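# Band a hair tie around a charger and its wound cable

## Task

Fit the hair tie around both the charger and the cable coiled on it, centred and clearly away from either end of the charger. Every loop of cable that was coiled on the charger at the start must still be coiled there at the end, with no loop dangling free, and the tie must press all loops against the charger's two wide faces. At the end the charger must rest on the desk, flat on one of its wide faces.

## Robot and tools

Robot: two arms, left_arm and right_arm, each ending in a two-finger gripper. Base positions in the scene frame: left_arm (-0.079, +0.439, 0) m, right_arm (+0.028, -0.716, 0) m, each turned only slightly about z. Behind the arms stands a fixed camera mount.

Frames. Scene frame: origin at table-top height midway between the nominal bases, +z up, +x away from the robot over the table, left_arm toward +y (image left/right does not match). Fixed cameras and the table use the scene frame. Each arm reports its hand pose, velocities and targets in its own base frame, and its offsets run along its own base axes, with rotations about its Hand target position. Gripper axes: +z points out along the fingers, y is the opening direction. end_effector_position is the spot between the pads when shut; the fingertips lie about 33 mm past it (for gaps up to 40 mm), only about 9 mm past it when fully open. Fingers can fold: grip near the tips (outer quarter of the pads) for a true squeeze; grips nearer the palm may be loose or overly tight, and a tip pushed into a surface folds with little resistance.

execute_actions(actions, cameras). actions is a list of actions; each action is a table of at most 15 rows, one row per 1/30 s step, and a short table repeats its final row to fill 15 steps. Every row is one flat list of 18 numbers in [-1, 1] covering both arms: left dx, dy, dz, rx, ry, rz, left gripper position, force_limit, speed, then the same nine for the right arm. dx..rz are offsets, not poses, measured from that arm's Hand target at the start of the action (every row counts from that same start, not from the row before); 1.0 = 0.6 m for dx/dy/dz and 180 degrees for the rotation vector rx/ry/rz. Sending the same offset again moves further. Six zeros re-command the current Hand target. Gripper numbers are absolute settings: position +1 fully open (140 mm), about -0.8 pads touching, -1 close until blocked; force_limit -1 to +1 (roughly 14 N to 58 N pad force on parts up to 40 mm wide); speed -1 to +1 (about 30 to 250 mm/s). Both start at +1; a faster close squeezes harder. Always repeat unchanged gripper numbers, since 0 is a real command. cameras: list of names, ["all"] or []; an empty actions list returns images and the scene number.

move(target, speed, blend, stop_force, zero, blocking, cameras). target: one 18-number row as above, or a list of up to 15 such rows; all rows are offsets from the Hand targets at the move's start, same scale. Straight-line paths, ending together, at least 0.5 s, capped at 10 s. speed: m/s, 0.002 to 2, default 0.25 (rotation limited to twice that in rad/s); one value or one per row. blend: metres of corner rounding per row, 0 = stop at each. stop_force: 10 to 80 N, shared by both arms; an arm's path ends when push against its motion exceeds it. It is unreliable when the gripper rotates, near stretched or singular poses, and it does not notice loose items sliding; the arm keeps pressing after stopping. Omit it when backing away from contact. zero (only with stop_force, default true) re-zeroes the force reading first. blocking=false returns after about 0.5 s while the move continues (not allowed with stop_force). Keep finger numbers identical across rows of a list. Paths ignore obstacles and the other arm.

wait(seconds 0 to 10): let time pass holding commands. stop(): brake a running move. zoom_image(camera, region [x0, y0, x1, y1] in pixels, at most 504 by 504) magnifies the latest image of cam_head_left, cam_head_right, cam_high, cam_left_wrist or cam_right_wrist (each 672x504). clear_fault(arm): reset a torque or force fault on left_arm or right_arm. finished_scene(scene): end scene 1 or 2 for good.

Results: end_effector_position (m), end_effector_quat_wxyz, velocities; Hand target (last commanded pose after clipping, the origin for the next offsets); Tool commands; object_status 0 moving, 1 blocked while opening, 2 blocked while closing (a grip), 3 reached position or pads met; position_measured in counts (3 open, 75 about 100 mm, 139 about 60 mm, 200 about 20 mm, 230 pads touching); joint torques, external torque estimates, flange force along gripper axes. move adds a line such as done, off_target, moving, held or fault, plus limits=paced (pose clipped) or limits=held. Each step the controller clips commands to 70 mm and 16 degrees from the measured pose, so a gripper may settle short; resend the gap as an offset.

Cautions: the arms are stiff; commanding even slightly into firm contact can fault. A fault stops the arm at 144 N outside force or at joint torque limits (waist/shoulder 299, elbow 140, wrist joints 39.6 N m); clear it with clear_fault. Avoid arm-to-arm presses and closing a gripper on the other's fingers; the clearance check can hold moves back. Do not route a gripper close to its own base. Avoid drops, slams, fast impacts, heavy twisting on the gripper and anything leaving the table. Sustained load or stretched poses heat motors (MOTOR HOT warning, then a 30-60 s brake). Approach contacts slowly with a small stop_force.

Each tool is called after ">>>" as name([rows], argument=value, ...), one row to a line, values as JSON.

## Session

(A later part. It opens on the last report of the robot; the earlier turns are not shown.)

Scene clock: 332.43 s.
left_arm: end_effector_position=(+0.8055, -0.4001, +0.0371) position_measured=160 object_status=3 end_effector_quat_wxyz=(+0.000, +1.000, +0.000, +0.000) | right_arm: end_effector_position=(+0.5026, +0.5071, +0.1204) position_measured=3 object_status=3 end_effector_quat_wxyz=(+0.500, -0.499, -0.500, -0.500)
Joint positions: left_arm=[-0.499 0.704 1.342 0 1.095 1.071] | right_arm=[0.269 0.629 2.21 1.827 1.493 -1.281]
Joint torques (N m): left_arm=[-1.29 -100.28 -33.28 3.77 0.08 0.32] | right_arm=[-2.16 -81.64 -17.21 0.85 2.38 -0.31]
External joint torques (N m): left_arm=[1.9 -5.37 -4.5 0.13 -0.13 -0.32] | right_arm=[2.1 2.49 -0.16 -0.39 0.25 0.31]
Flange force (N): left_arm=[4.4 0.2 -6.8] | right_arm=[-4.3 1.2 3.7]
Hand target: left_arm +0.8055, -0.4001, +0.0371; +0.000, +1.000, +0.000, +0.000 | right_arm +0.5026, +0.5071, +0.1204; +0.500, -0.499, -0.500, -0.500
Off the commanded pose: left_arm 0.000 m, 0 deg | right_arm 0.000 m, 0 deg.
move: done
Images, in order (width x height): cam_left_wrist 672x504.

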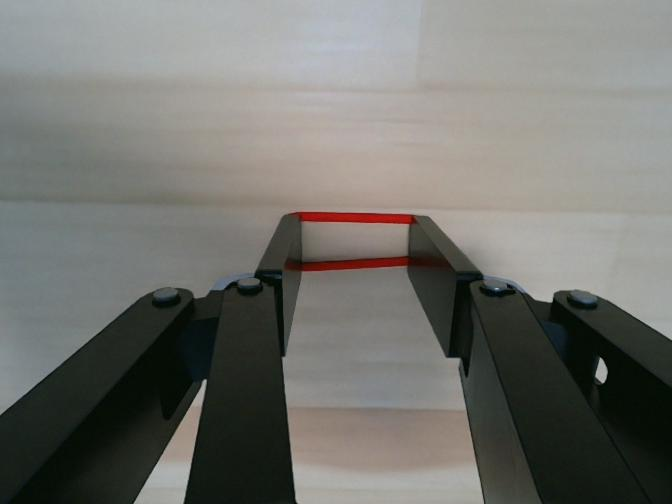

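>>> wait(seconds=0.1, cameras=["all"])

>>> zoom_image(camera="cam_high", region=[320, 210, 400, 280])

>>> zoom_image(camera="cam_left_wrist", region=[250, 190, 350, 290])

>>> zoom_image(camera="cam_head_right", region=[320, 180, 420, 280])

Scene clock: 341.63 s.
left_arm: end_effector_position=(+0.8055, -0.4001, +0.0371) position_measured=160 object_status=3 end_effector_quat_wxyz=(+0.000, +1.000, +0.000, +0.000) | right_arm: end_effector_position=(+0.5026, +0.5071, +0.1204) position_measured=3 object_status=3 end_effector_quat_wxyz=(+0.500, -0.499, -0.500, -0.500)
Joint positions: left_arm=[-0.499 0.704 1.342 0 1.095 1.071] | right_arm=[0.269 0.629 2.21 1.827 1.493 -1.281]
Joint torques (N m): left_arm=[-1.57 -101 -33.6 3.74 0.1 0.32] | right_arm=[-2.05 -81.6 -17.19 0.85 2.37 -0.3]
External joint torques (N m): left_arm=[1.83 -4.43 -4.15 0.15 -0.15 -0.32] | right_arm=[2.1 2.15 -0.41 -0.39 0.27 0.3]
Flange force (N): left_arm=[4.7 0.5 -5.8] | right_arm=[-3.7 1.5 3.7]
Hand target: left_arm +0.8055, -0.4001, +0.0371; +0.000, +1.000, +0.000, +0.000 | right_arm +0.5026, +0.5071, +0.1204; +0.500, -0.499, -0.500, -0.500
Tool commands: left_gripper/position=-0.25 left_gripper/force_limit=-1.0 left_gripper/speed=-1.0 right_gripper/position=+1.0 right_gripper/force_limit=+1.0 right_gripper/speed=+1.0
Off the commanded pose: left_arm 0.000 m, 0 deg | right_arm 0.000 m, 0 deg.
wait: 0.10 s; at rest from the start

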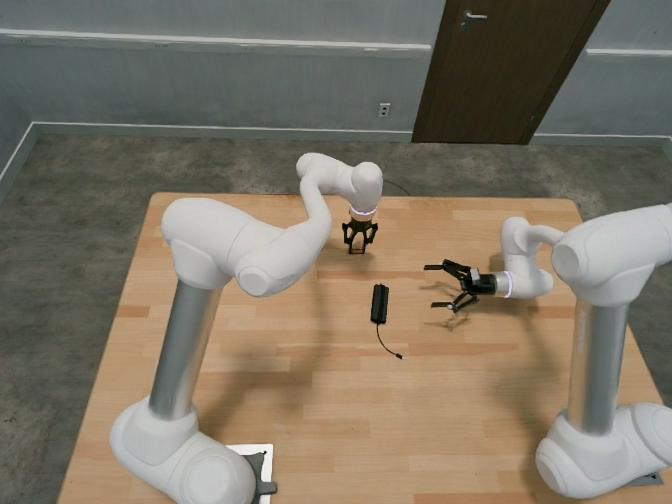

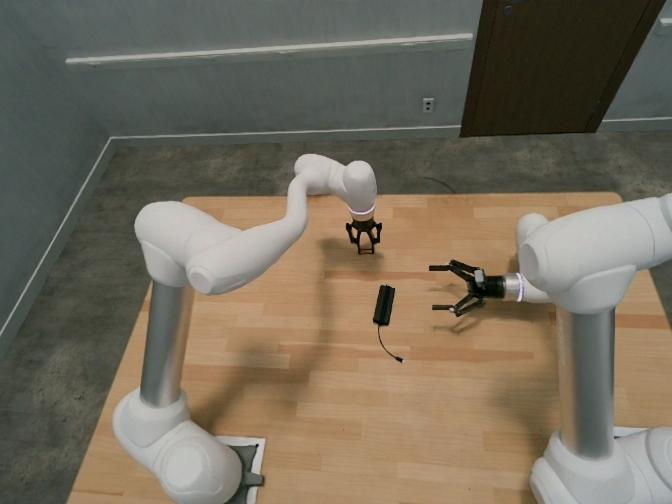

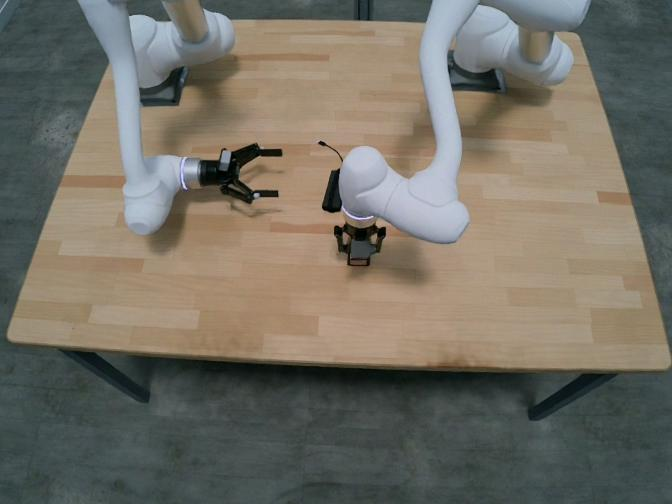

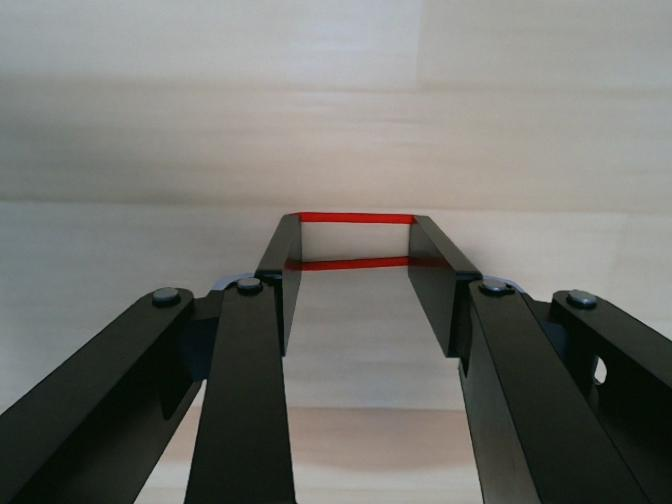

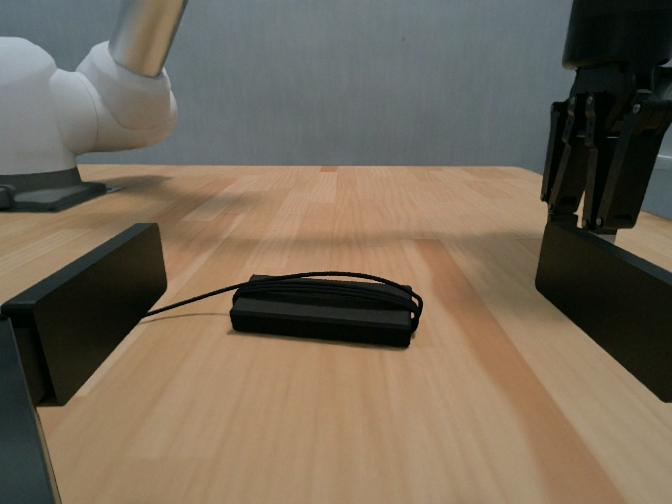

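Scaled by 6.300.

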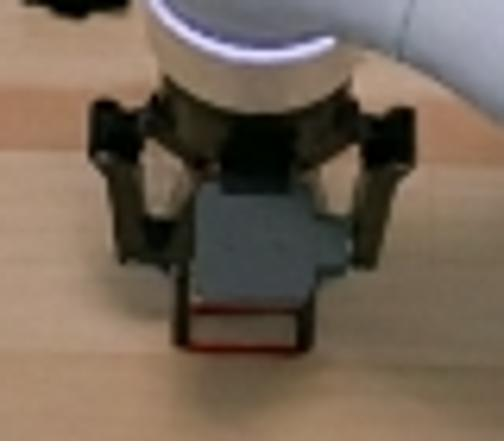

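Scaled by 5.040.

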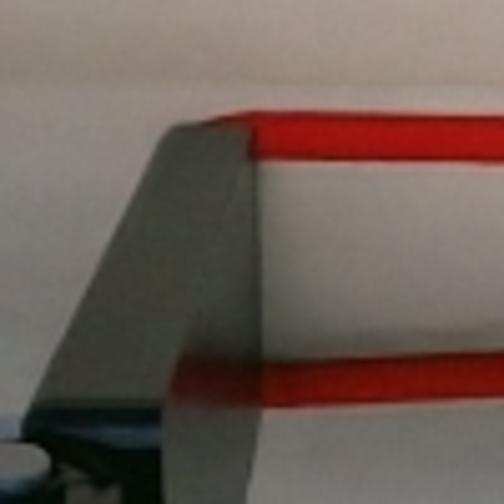

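Scaled by 5.040.

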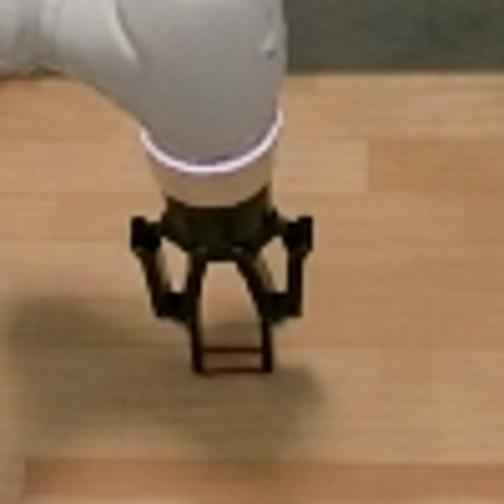

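>>> move(target=[0,0,0.1,0,0,0,-0.25,-1,-1, 0,0,0,0,0,0,1,1,1], cameras=["cam_left_wrist","cam_high","cam_head_right"], speed=0.03)

>>> zoom_image(camera="cam_left_wrist", region=[250, 150, 470, 320])

>>> zoom_image(camera="cam_high", region=[320, 210, 400, 280])

>>> zoom_image(camera="cam_head_right", region=[320, 160, 420, 260])

Scene clock: 350.83 s.
left_arm: end_effector_position=(+0.8055, -0.4001, +0.0971) position_measured=160 object_status=3 end_effector_quat_wxyz=(+0.000, +1.000, +0.000, +0.000) | right_arm: end_effector_position=(+0.5026, +0.5071, +0.1204) position_measured=3 object_status=3 end_effector_quat_wxyz=(+0.500, -0.499, -0.500, -0.500)
Joint positions: left_arm=[-0.499 0.662 1.297 0 1.181 1.071] | right_arm=[0.269 0.629 2.21 1.827 1.493 -1.281]
Joint torques (N m): left_arm=[-1.28 -104.39 -37.9 4.03 0.14 0.33] | right_arm=[-2.1 -81.34 -17.24 0.81 2.36 -0.31]
External joint torques (N m): left_arm=[1.39 0.49 -1.47 0.03 -0.19 -0.33] | right_arm=[2.19 2.17 -0.13 -0.37 0.27 0.31]
Flange force (N): left_arm=[4.6 1.0 -0.6] | right_arm=[-3.7 0.9 3.8]
Hand target: left_arm +0.8055, -0.4001, +0.0971; +0.000, +1.000, +0.000, +0.000 | right_arm +0.5026, +0.5071, +0.1204; +0.500, -0.499, -0.500, -0.500
Off the commanded pose: left_arm 0.000 m, 0 deg | right_arm 0.000 m, 0 deg.
move: done
Images, in order (width x height): cam_head_right 672x504, cam_high 672x504, cam_left_wrist 672x504.

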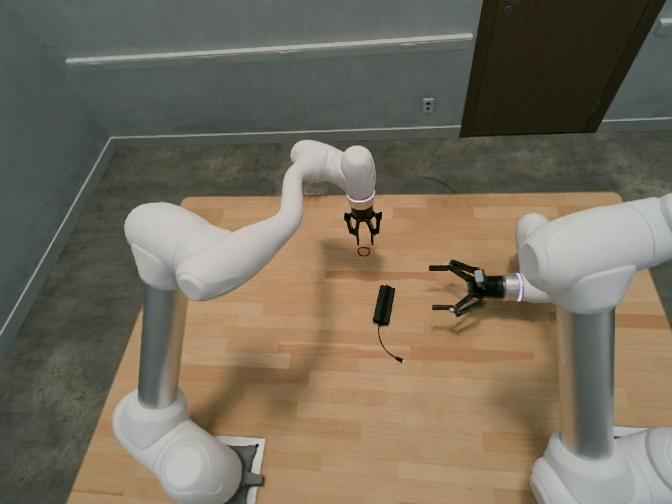

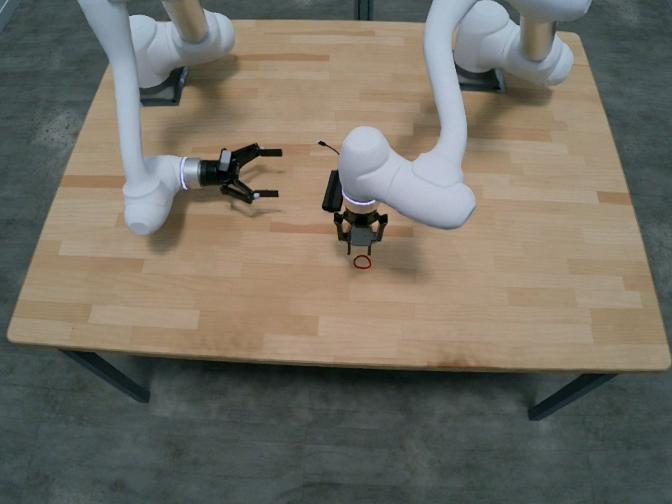

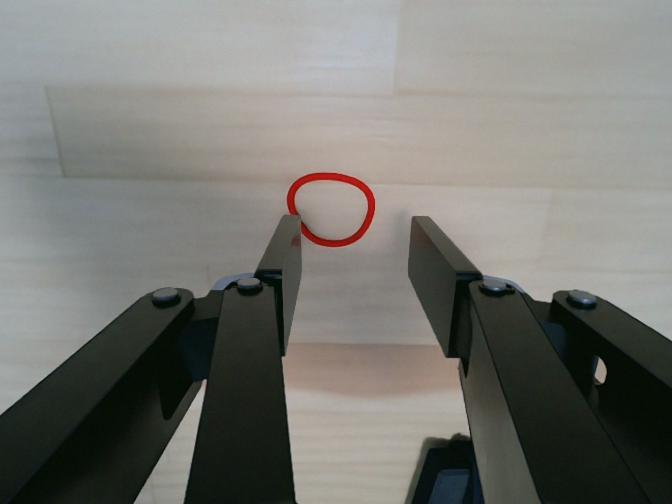

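Scaled by 2.291.

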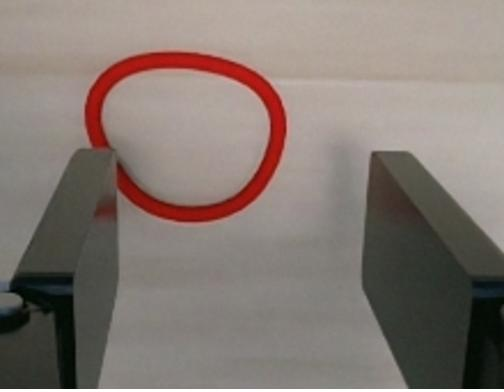

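Scaled by 6.300.

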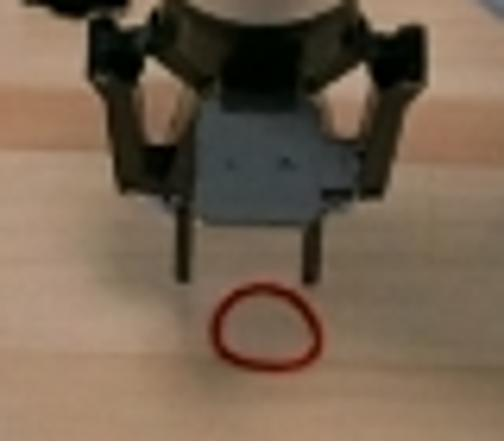

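Scaled by 5.040.

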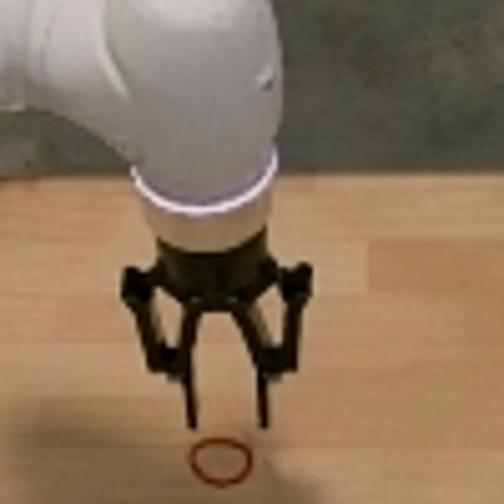

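>>> move(target=[0.0058,-0.0157,-0.045,0,0,0,-0.5,-1,-0.5, 0,0,0,0,0,0,1,1,1], cameras=["cam_left_wrist"], speed=0.1)

>>> zoom_image(camera="cam_left_wrist", region=[250, 130, 470, 300])

Scene clock: 410.53 s.
left_arm: end_effector_position=(+0.8090, -0.4095, +0.0701) position_measured=192 object_status=3 end_effector_quat_wxyz=(+0.000, +1.000, +0.000, +0.000) | right_arm: end_effector_position=(+0.5026, +0.5071, +0.1204) position_measured=3 object_status=3 end_effector_quat_wxyz=(+0.500, -0.499, -0.500, -0.500)
Joint positions: left_arm=[-0.507 0.691 1.299 0 1.151 1.064] | right_arm=[0.269 0.629 2.21 1.827 1.493 -1.281]
Joint torques (N m): left_arm=[-1.34 -105.96 -37.06 3.86 0.16 0.31] | right_arm=[-2.01 -81.48 -17.31 0.86 2.38 -0.28]
External joint torques (N m): left_arm=[1.98 0.16 -1.82 0.16 -0.21 -0.31] | right_arm=[1.97 2.34 -0.05 -0.4 0.25 0.28]
Flange force (N): left_arm=[5.3 0.6 -0.9] | right_arm=[-4.1 1.0 3.3]
Hand target: left_arm +0.8090, -0.4095, +0.0701; +0.000, +1.000, +0.000, +0.000 | right_arm +0.5026, +0.5071, +0.1204; +0.500, -0.499, -0.500, -0.500
Off the commanded pose: left_arm 0.000 m, 0 deg | right_arm 0.000 m, 0 deg.
move: done
Images, in order (width x height): cam_left_wrist 672x504.

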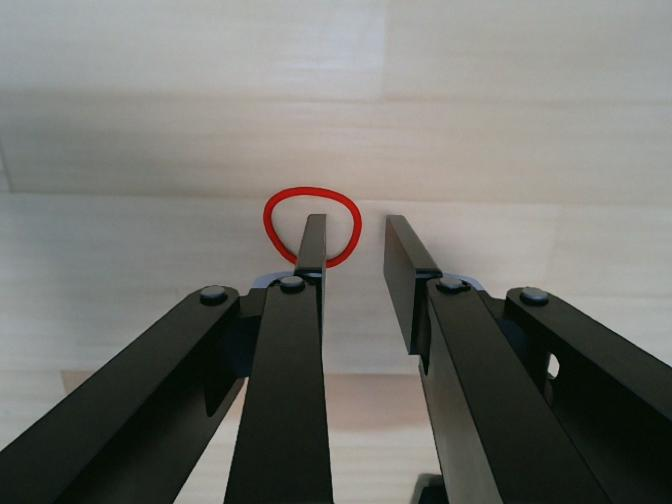

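Scaled by 2.291.

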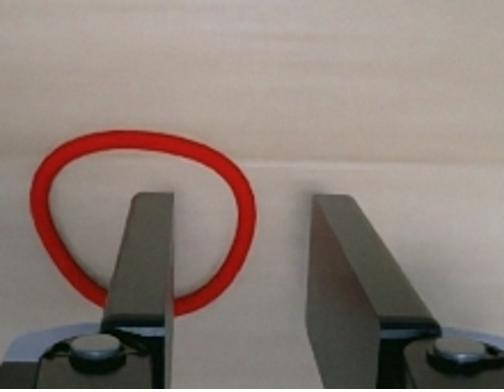

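>>> move(target=[0,0,-0.0578,0,0,0,-0.5,-1,-0.5, 0,0,0,0,0,0,1,1,1], cameras=["cam_left_wrist"], speed=0.03, stop_force=10)

>>> zoom_image(camera="cam_left_wrist", region=[250, 130, 470, 300])

Scene clock: 415.87 s.
left_arm: end_effector_position=(+0.8090, -0.4095, +0.0354) position_measured=192 object_status=3 end_effector_quat_wxyz=(+0.000, +1.000, +0.000, +0.000) | right_arm: end_effector_position=(+0.5026, +0.5071, +0.1204) position_measured=3 object_status=3 end_effector_quat_wxyz=(+0.500, -0.499, -0.500, -0.500)
Joint positions: left_arm=[-0.507 0.716 1.323 0 1.102 1.064] | right_arm=[0.269 0.629 2.21 1.827 1.493 -1.281]
Joint torques (N m): left_arm=[-1.25 -107.2 -36.54 3.82 0.18 0.33] | right_arm=[-1.94 -81.23 -17.17 0.84 2.34 -0.34]
External joint torques (N m): left_arm=[1.44 0.51 -1.37 0.09 -0.24 -0.33] | right_arm=[2.14 1.59 -0.3 -0.4 0.3 0.34]
Flange force (N): left_arm=[4.3 0.8 -0.2] | right_arm=[-2.6 1.0 3.6]
Hand target: left_arm +0.8090, -0.4095, +0.0354; +0.000, +1.000, +0.000, +0.000 | right_arm +0.5026, +0.5071, +0.1204; +0.500, -0.499, -0.500, -0.500
Off the commanded pose: left_arm 0.000 m, 0 deg | right_arm 0.000 m, 0 deg.
move: done
Images, in order (width x height): cam_left_wrist 672x504.

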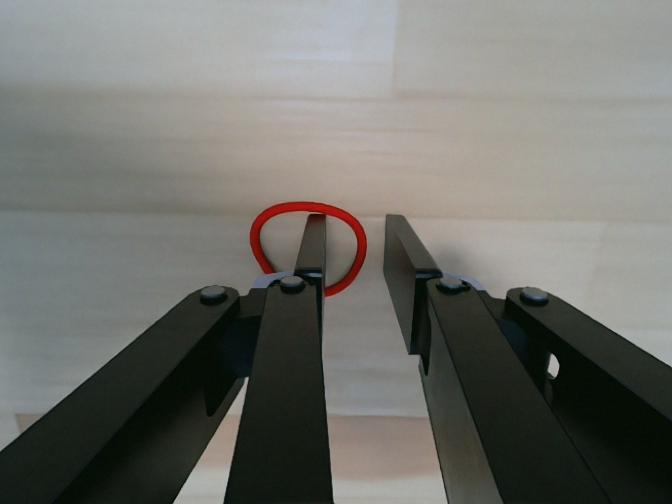

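Scaled by 2.291.

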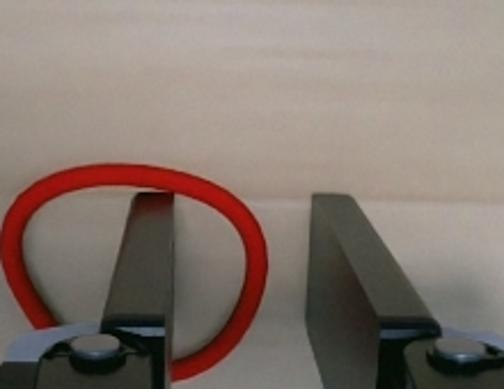

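>>> move(target=[0,0,0,0,0,0,-1,-0.2,-1, 0,0,0,0,0,0,1,1,1], cameras=["cam_left_wrist"], speed=0.03)

>>> zoom_image(camera="cam_left_wrist", region=[250, 130, 470, 300])

Scene clock: 419.97 s.
left_arm: end_effector_position=(+0.8090, -0.4095, +0.0354) position_measured=226 object_status=0 end_effector_quat_wxyz=(+0.000, +1.000, +0.000, +0.000) | right_arm: end_effector_position=(+0.5026, +0.5071, +0.1204) position_measured=3 object_status=3 end_effector_quat_wxyz=(+0.500, -0.499, -0.500, -0.500)
Joint positions: left_arm=[-0.507 0.716 1.323 0 1.102 1.064] | right_arm=[0.269 0.629 2.21 1.827 1.493 -1.281]
Joint torques (N m): left_arm=[-1.44 -106.62 -36.08 3.77 0.15 0.32] | right_arm=[-2.22 -81.55 -17.25 0.79 2.34 -0.31]
External joint torques (N m): left_arm=[1.55 -0.25 -1.9 0.15 -0.21 -0.32] | right_arm=[2.22 2.42 -0.2 -0.33 0.29 0.31]
Flange force (N): left_arm=[4.7 0.9 -1.1] | right_arm=[-4.2 1.2 4.0]
Hand target: left_arm +0.8090, -0.4095, +0.0354; +0.000, +1.000, +0.000, +0.000 | right_arm +0.5026, +0.5071, +0.1204; +0.500, -0.499, -0.500, -0.500
Off the commanded pose: left_arm 0.000 m, 0 deg | right_arm 0.000 m, 0 deg.
move: done
Images, in order (width x height): cam_left_wrist 672x504.

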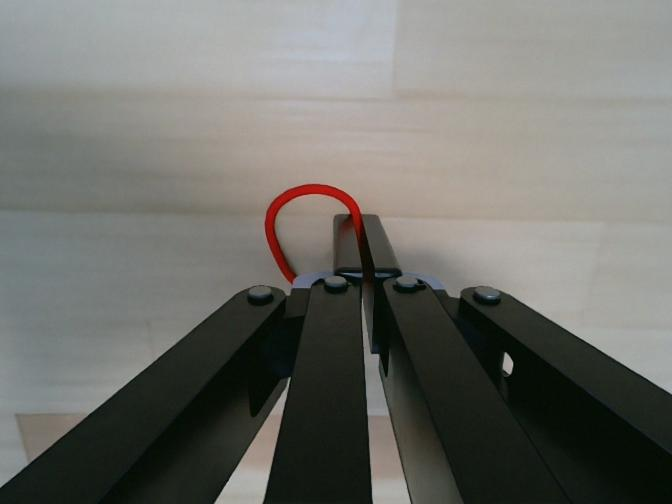

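Scaled by 2.291.

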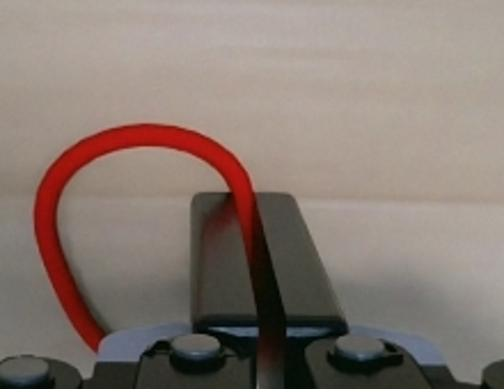

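>>> move(target=[0,0,0.1,0,0,0,-1,-0.2,-1, 0,0,0,0,0,0,1,1,1], cameras=["cam_left_wrist","cam_high"], speed=0.06)

>>> zoom_image(camera="cam_left_wrist", region=[250, 130, 470, 300])

>>> zoom_image(camera="cam_high", region=[320, 210, 400, 280])

Scene clock: 424.87 s.
left_arm: end_effector_position=(+0.8090, -0.4095, +0.0954) position_measured=226 object_status=2 end_effector_quat_wxyz=(+0.000, +1.000, +0.000, +0.000) | right_arm: end_effector_position=(+0.5026, +0.5071, +0.1204) position_measured=3 object_status=3 end_effector_quat_wxyz=(+0.500, -0.499, -0.500, -0.500)
Joint positions: left_arm=[-0.507 0.675 1.279 0 1.187 1.064] | right_arm=[0.269 0.629 2.21 1.827 1.493 -1.281]
Joint torques (N m): left_arm=[-1.34 -105.27 -38.12 3.98 0.14 0.33] | right_arm=[-2.07 -81.52 -17.32 0.86 2.37 -0.28]
External joint torques (N m): left_arm=[1.16 0.37 -1.33 0.08 -0.19 -0.33] | right_arm=[2.33 2.11 -0.06 -0.42 0.27 0.28]
Flange force (N): left_arm=[4.0 1.0 -0.6] | right_arm=[-3.6 0.7 3.9]
Hand target: left_arm +0.8090, -0.4095, +0.0954; +0.000, +1.000, +0.000, +0.000 | right_arm +0.5026, +0.5071, +0.1204; +0.500, -0.499, -0.500, -0.500
Off the commanded pose: left_arm 0.000 m, 0 deg | right_arm 0.000 m, 0 deg.
move: done
Images, in order (width x height): cam_high 672x504, cam_left_wrist 672x504.

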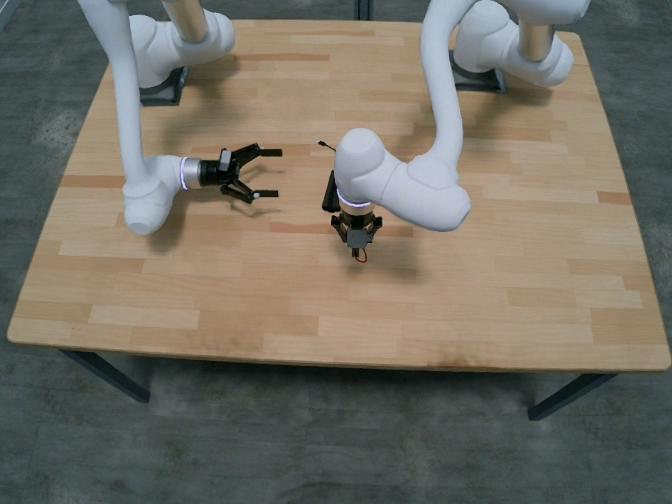

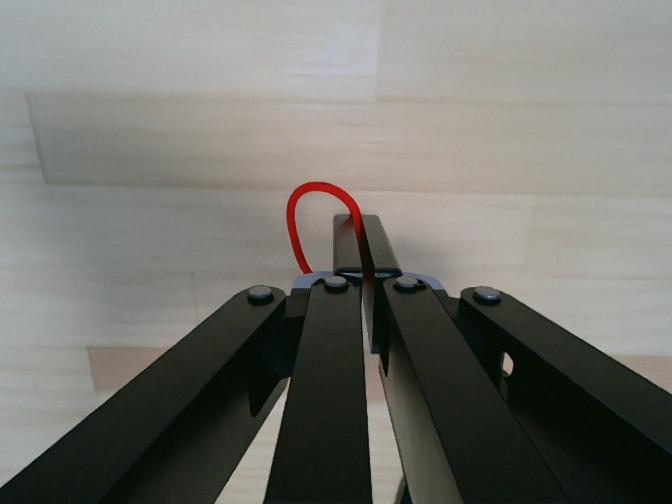

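Scaled by 2.291.

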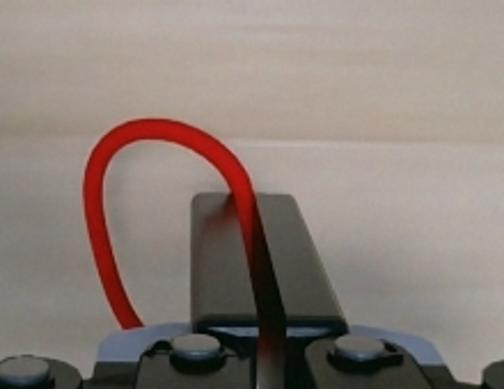

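Scaled by 6.300.

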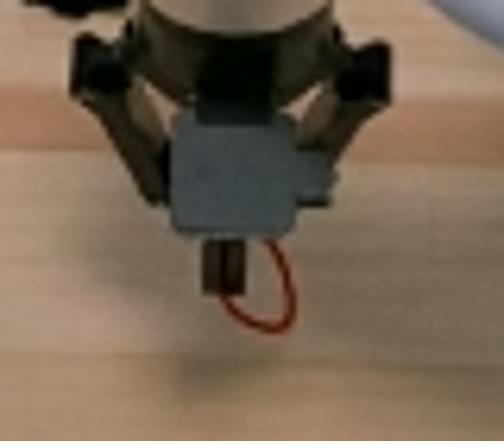

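>>> move([
  [0,0,0.2,0,0,0,-1,-0.2,-1, 0,-0.2,0.2,0,0,0,-1,-1,-0.5],
  [-0.305,0.026,0.341,-0.5,0,0,-1,-0.2,-1, 0,-0.2,0.2833,0,0,0,-1,-1,-0.5],
], cameras=["all"], speed=0.2, blend=[0.05,0])

>>> zoom_image(camera="cam_right_wrist", region=[200, 100, 500, 350])

>>> zoom_image(camera="cam_left_wrist", region=[250, 130, 470, 300])

Scene clock: 439.07 s.
left_arm: end_effector_position=(+0.6260, -0.3939, +0.3001) position_measured=226 object_status=2 end_effector_quat_wxyz=(+0.707, +0.707, +0.000, +0.000) | right_arm: end_effector_position=(+0.5026, +0.3871, +0.2904) position_measured=232 object_status=3 end_effector_quat_wxyz=(+0.500, -0.499, -0.500, -0.500)
Joint positions: left_arm=[-0.153 0.426 1.988 -1.686 1.469 2.419] | right_arm=[0.04 0.296 2.227 1.603 1.55 -0.955]
Joint torques (N m): left_arm=[-1 -70.28 -24.69 -2.24 2.28 0.35] | right_arm=[-1.97 -60.55 -27.95 1.96 2.04 -0.3]
External joint torques (N m): left_arm=[0.93 1.61 -0.81 0.06 -0.17 -0.3] | right_arm=[2.36 1.45 -0.25 -0.47 0.26 0.3]
Flange force (N): left_arm=[4.0 -1.2 -1.0] | right_arm=[-1.6 2.2 3.9]
Hand target: left_arm +0.6260, -0.3939, +0.3000; +0.707, +0.707, +0.000, +0.000 | right_arm +0.5026, +0.3871, +0.2904; +0.500, -0.499, -0.500, -0.500
Off the commanded pose: left_arm 0.000 m, 0 deg | right_arm 0.000 m, 0 deg.
move: done

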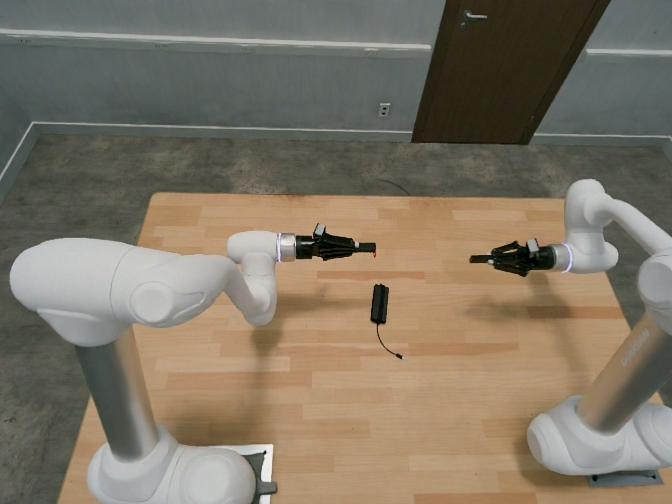

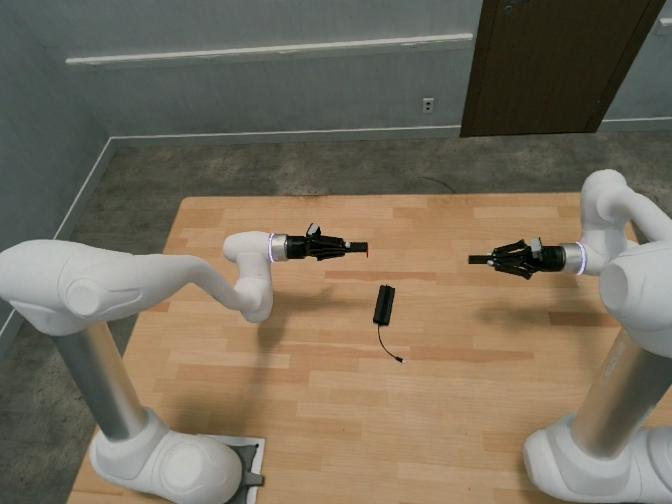

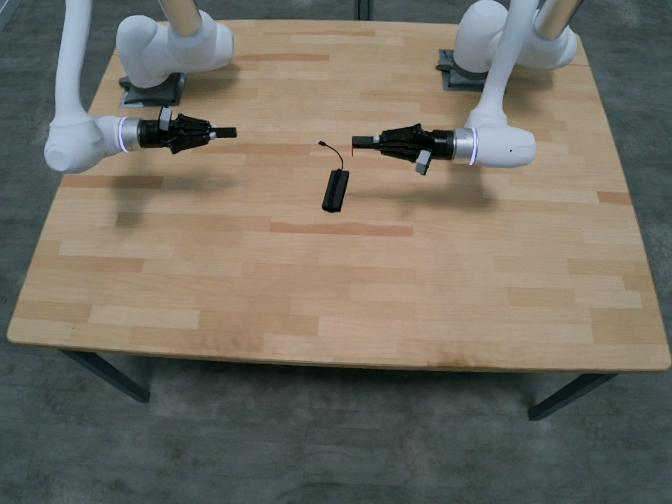

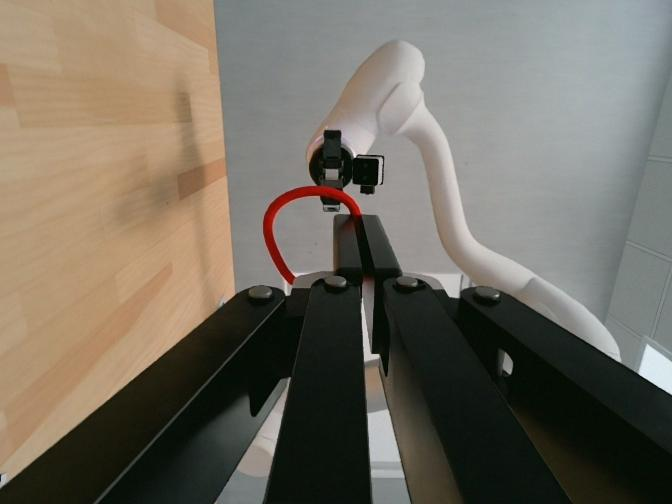

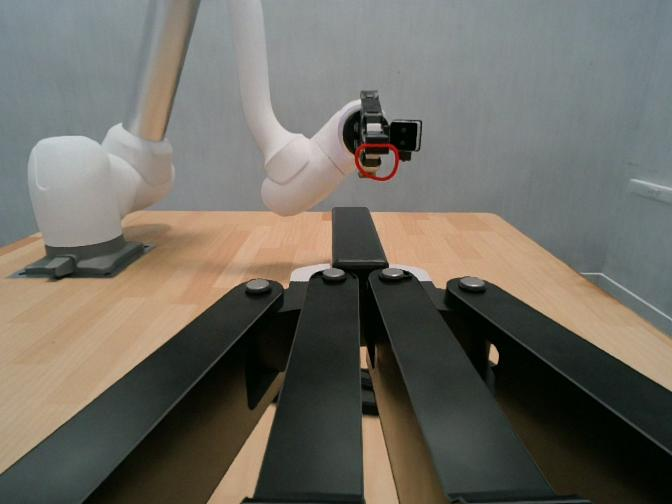

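Scaled by 1.680.

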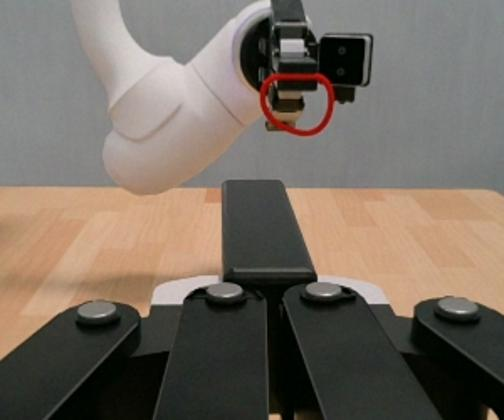

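Scaled by 2.291.

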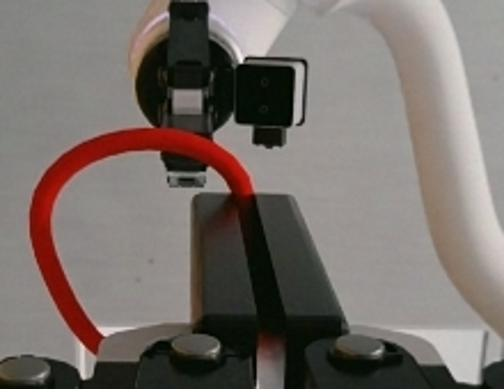

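>>> move(target=[0,0,0,0,0,0,-1,-0.2,-1, 0.06,0.405,-0.005,0,0,0,-1,-1,-0.5], cameras=["cam_right_wrist","cam_left_wrist","cam_high"], speed=0.15)

>>> zoom_image(camera="cam_right_wrist", region=[270, 80, 470, 280])

>>> zoom_image(camera="cam_left_wrist", region=[250, 130, 470, 300])

Scene clock: 461.73 s.
left_arm: end_effector_position=(+0.6260, -0.3939, +0.3000) position_measured=226 object_status=2 end_effector_quat_wxyz=(+0.707, +0.707, +0.000, +0.000) | right_arm: end_effector_position=(+0.5386, +0.6301, +0.2874) position_measured=232 object_status=3 end_effector_quat_wxyz=(+0.500, -0.499, -0.500, -0.500)
Joint positions: left_arm=[-0.153 0.426 1.988 -1.686 1.47 2.419] | right_arm=[0.448 0.428 2.02 1.925 1.292 -0.929]
Joint torques (N m): left_arm=[-0.97 -69.88 -24.59 -2.35 2.22 0.4] | right_arm=[-2.57 -77.32 -31.01 0.98 1.97 -0.29]
External joint torques (N m): left_arm=[0.87 0.93 -0.95 0.16 -0.11 -0.35] | right_arm=[2.86 2.08 -0.54 -0.35 0.29 0.28]
Flange force (N): left_arm=[3.5 -0.1 -1.2] | right_arm=[-2.1 1.6 5.2]
Hand target: left_arm +0.6260, -0.3939, +0.3000; +0.707, +0.707, +0.000, +0.000 | right_arm +0.5386, +0.6301, +0.2874; +0.500, -0.499, -0.500, -0.500
Off the commanded pose: left_arm 0.000 m, 0 deg | right_arm 0.000 m, 0 deg.
move: done
Images, in order (width x height): cam_high 672x504, cam_left_wrist 672x504, cam_right_wrist 672x504.

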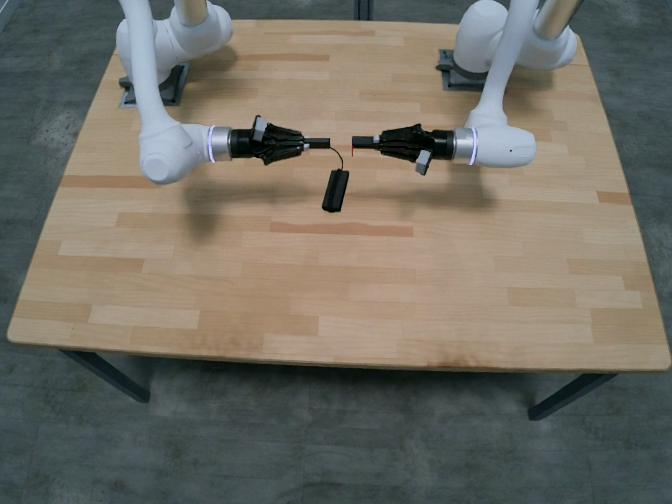

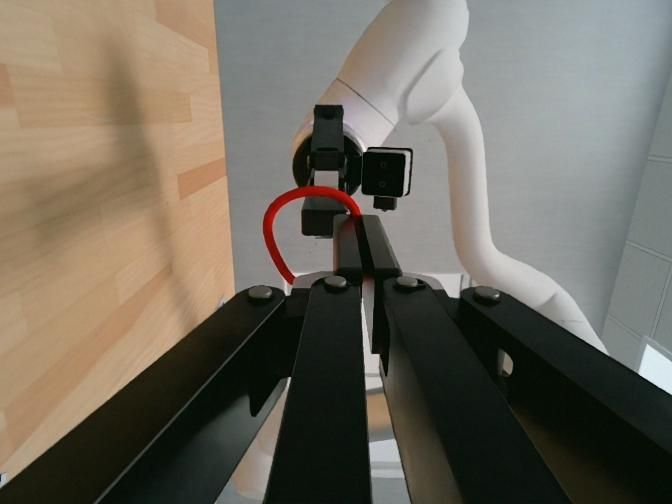

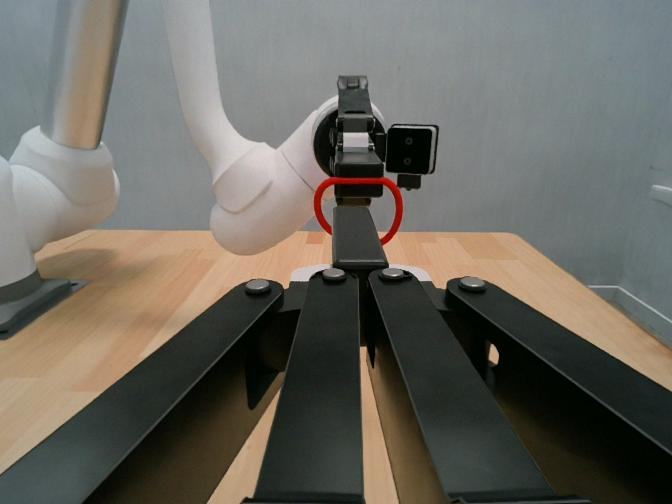

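Scaled by 2.520.

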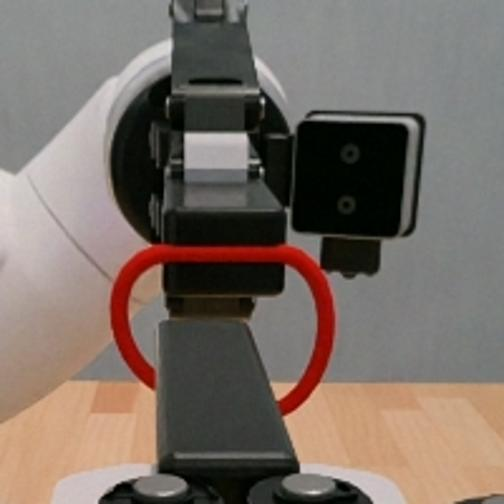

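Scaled by 2.291.

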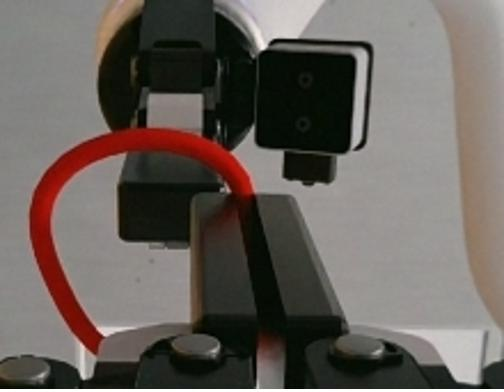

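>>> move(target=[0,0,0,0,0,0,-1,-0.2,-1, 0.008,0,-0.011,0,0.5,0,-1,-1,-0.5], cameras=["cam_right_wrist","cam_left_wrist","cam_high"], speed=0.25)

>>> zoom_image(camera="cam_right_wrist", region=[270, 80, 470, 280])

>>> zoom_image(camera="cam_left_wrist", region=[250, 130, 470, 300])

Scene clock: 491.10 s.
left_arm: end_effector_position=(+0.6260, -0.3939, +0.3000) position_measured=226 object_status=2 end_effector_quat_wxyz=(+0.707, +0.707, +0.000, +0.000) | right_arm: end_effector_position=(+0.5434, +0.6301, +0.2808) position_measured=232 object_status=3 end_effector_quat_wxyz=(+0.708, -0.707, +0.000, -0.001)
Joint positions: left_arm=[-0.153 0.426 1.988 -1.686 1.47 2.419] | right_arm=[0.446 0.441 2.016 1.927 1.295 0.633]
Joint torques (N m): left_arm=[-1.48 -70.29 -24.46 -2.4 2.23 0.38] | right_arm=[-2.02 -78.12 -30.84 0.98 1.94 -0.37]
External joint torques (N m): left_arm=[1.45 1.39 -1.06 0.22 -0.12 -0.33] | right_arm=[1.96 2.09 -0.59 -0.34 0.32 0.32]
Flange force (N): left_arm=[4.4 -0.7 -2.1] | right_arm=[2.3 2.1 3.9]
Hand target: left_arm +0.6260, -0.3939, +0.3000; +0.707, +0.707, +0.000, +0.000 | right_arm +0.5434, +0.6301, +0.2808; +0.708, -0.707, +0.000, -0.001
Off the commanded pose: left_arm 0.000 m, 0 deg | right_arm 0.000 m, 0 deg.
move: done
Images, in order (width x height): cam_high 672x504, cam_left_wrist 672x504, cam_right_wrist 672x504.

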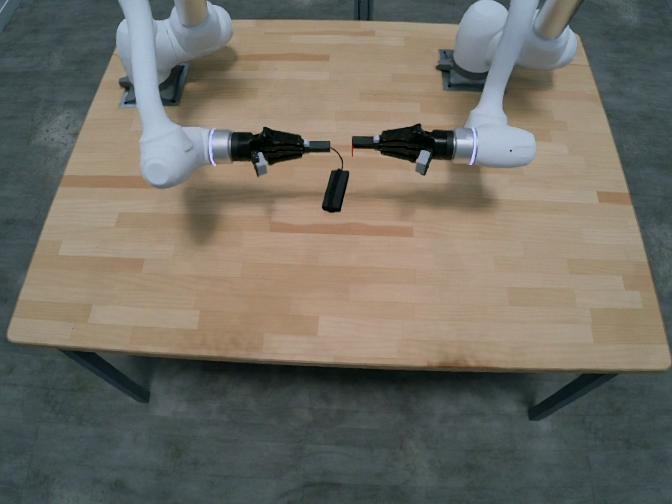

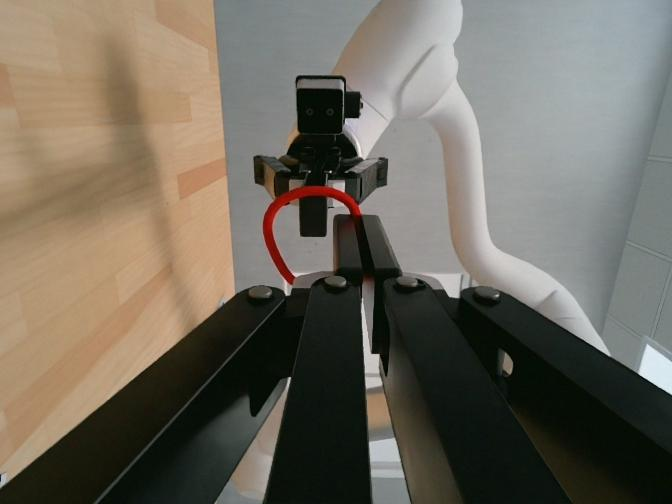

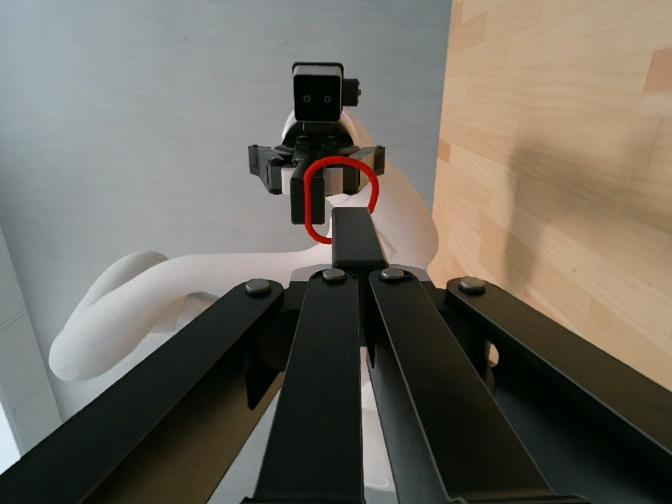

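Scaled by 2.520.

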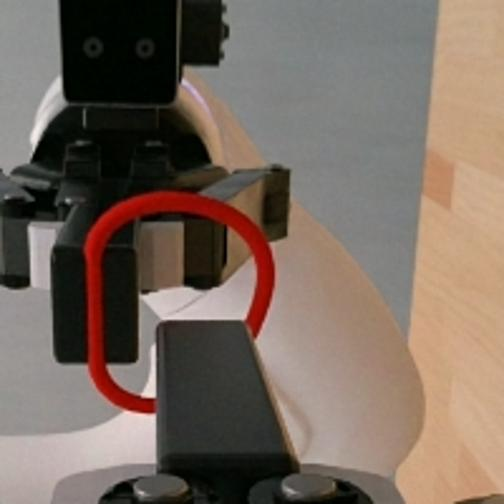

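Scaled by 2.291.

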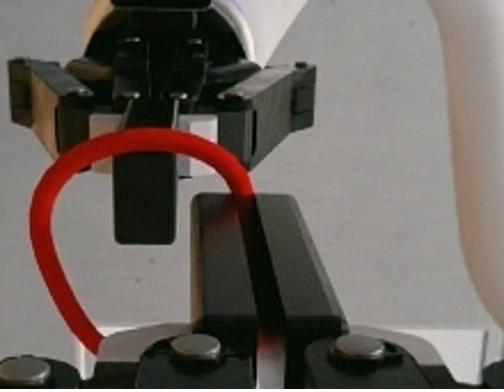

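>>> move([
  [0,0,0,0,0,0,-1,-0.2,-1, 0.0075,0.02,0,0,0,0,-1,-1,-0.5],
  [0,0,0,0,0,0,-1,-0.2,-1, 0.0075,0.115,0,0,0,0,-1,-1,-0.5],
], cameras=["cam_right_wrist","cam_left_wrist"], speed=0.05, stop_force=12)

>>> zoom_image(camera="cam_right_wrist", region=[270, 80, 470, 280])

>>> zoom_image(camera="cam_left_wrist", region=[250, 130, 470, 300])

Scene clock: 501.90 s.
left_arm: end_effector_position=(+0.6260, -0.3939, +0.3000) position_measured=226 object_status=2 end_effector_quat_wxyz=(+0.707, +0.707, +0.000, +0.000) | right_arm: end_effector_position=(+0.5479, +0.6991, +0.2808) position_measured=232 object_status=3 end_effector_quat_wxyz=(+0.708, -0.707, +0.000, -0.001)
Joint positions: left_arm=[-0.153 0.426 1.988 -1.686 1.47 2.419] | right_arm=[0.538 0.486 1.936 1.994 1.227 0.643]
Joint torques (N m): left_arm=[-1.23 -70.3 -24.35 -2.34 2.26 0.42] | right_arm=[-2.04 -83.94 -32.01 0.77 2.02 -0.34]
External joint torques (N m): left_arm=[1.29 1.51 -1.15 0.16 -0.15 -0.37] | right_arm=[2.04 2.54 -0.54 -0.38 0.23 0.29]
Flange force (N): left_arm=[4.7 -0.7 -1.7] | right_arm=[2.4 2.6 4.3]
Hand target: left_arm +0.6260, -0.3939, +0.3000; +0.707, +0.707, +0.000, +0.000 | right_arm +0.5479, +0.6991, +0.2808; +0.708, -0.707, +0.000, -0.001
Off the commanded pose: left_arm 0.000 m, 0 deg | right_arm 0.000 m, 0 deg.
move: done
Images, in order (width x height): cam_left_wrist 672x504, cam_right_wrist 672x504.

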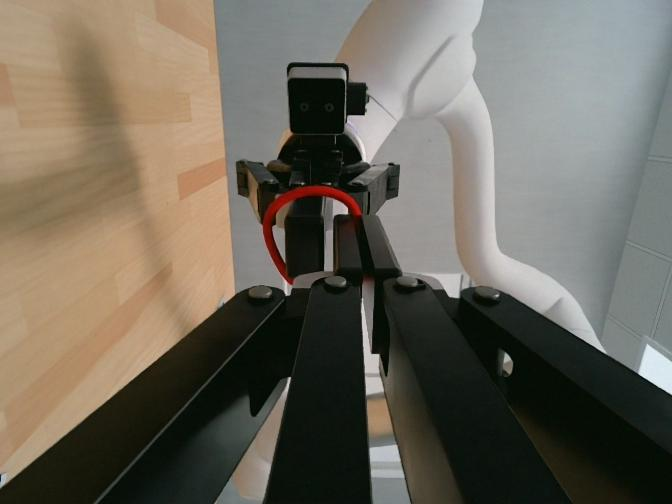

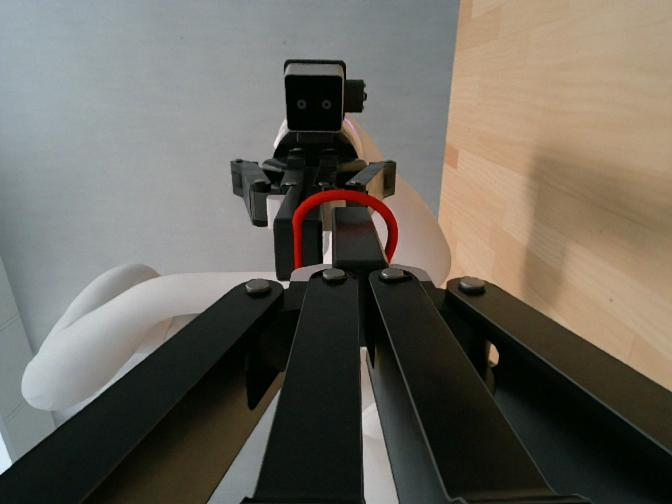

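Scaled by 2.520.

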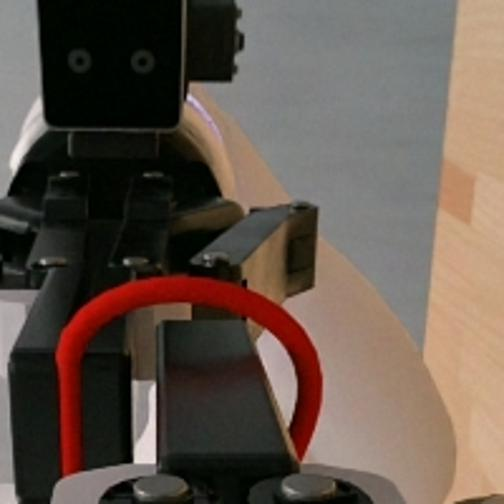

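Scaled by 2.291.

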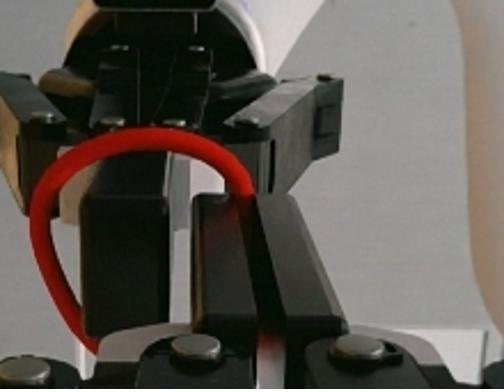

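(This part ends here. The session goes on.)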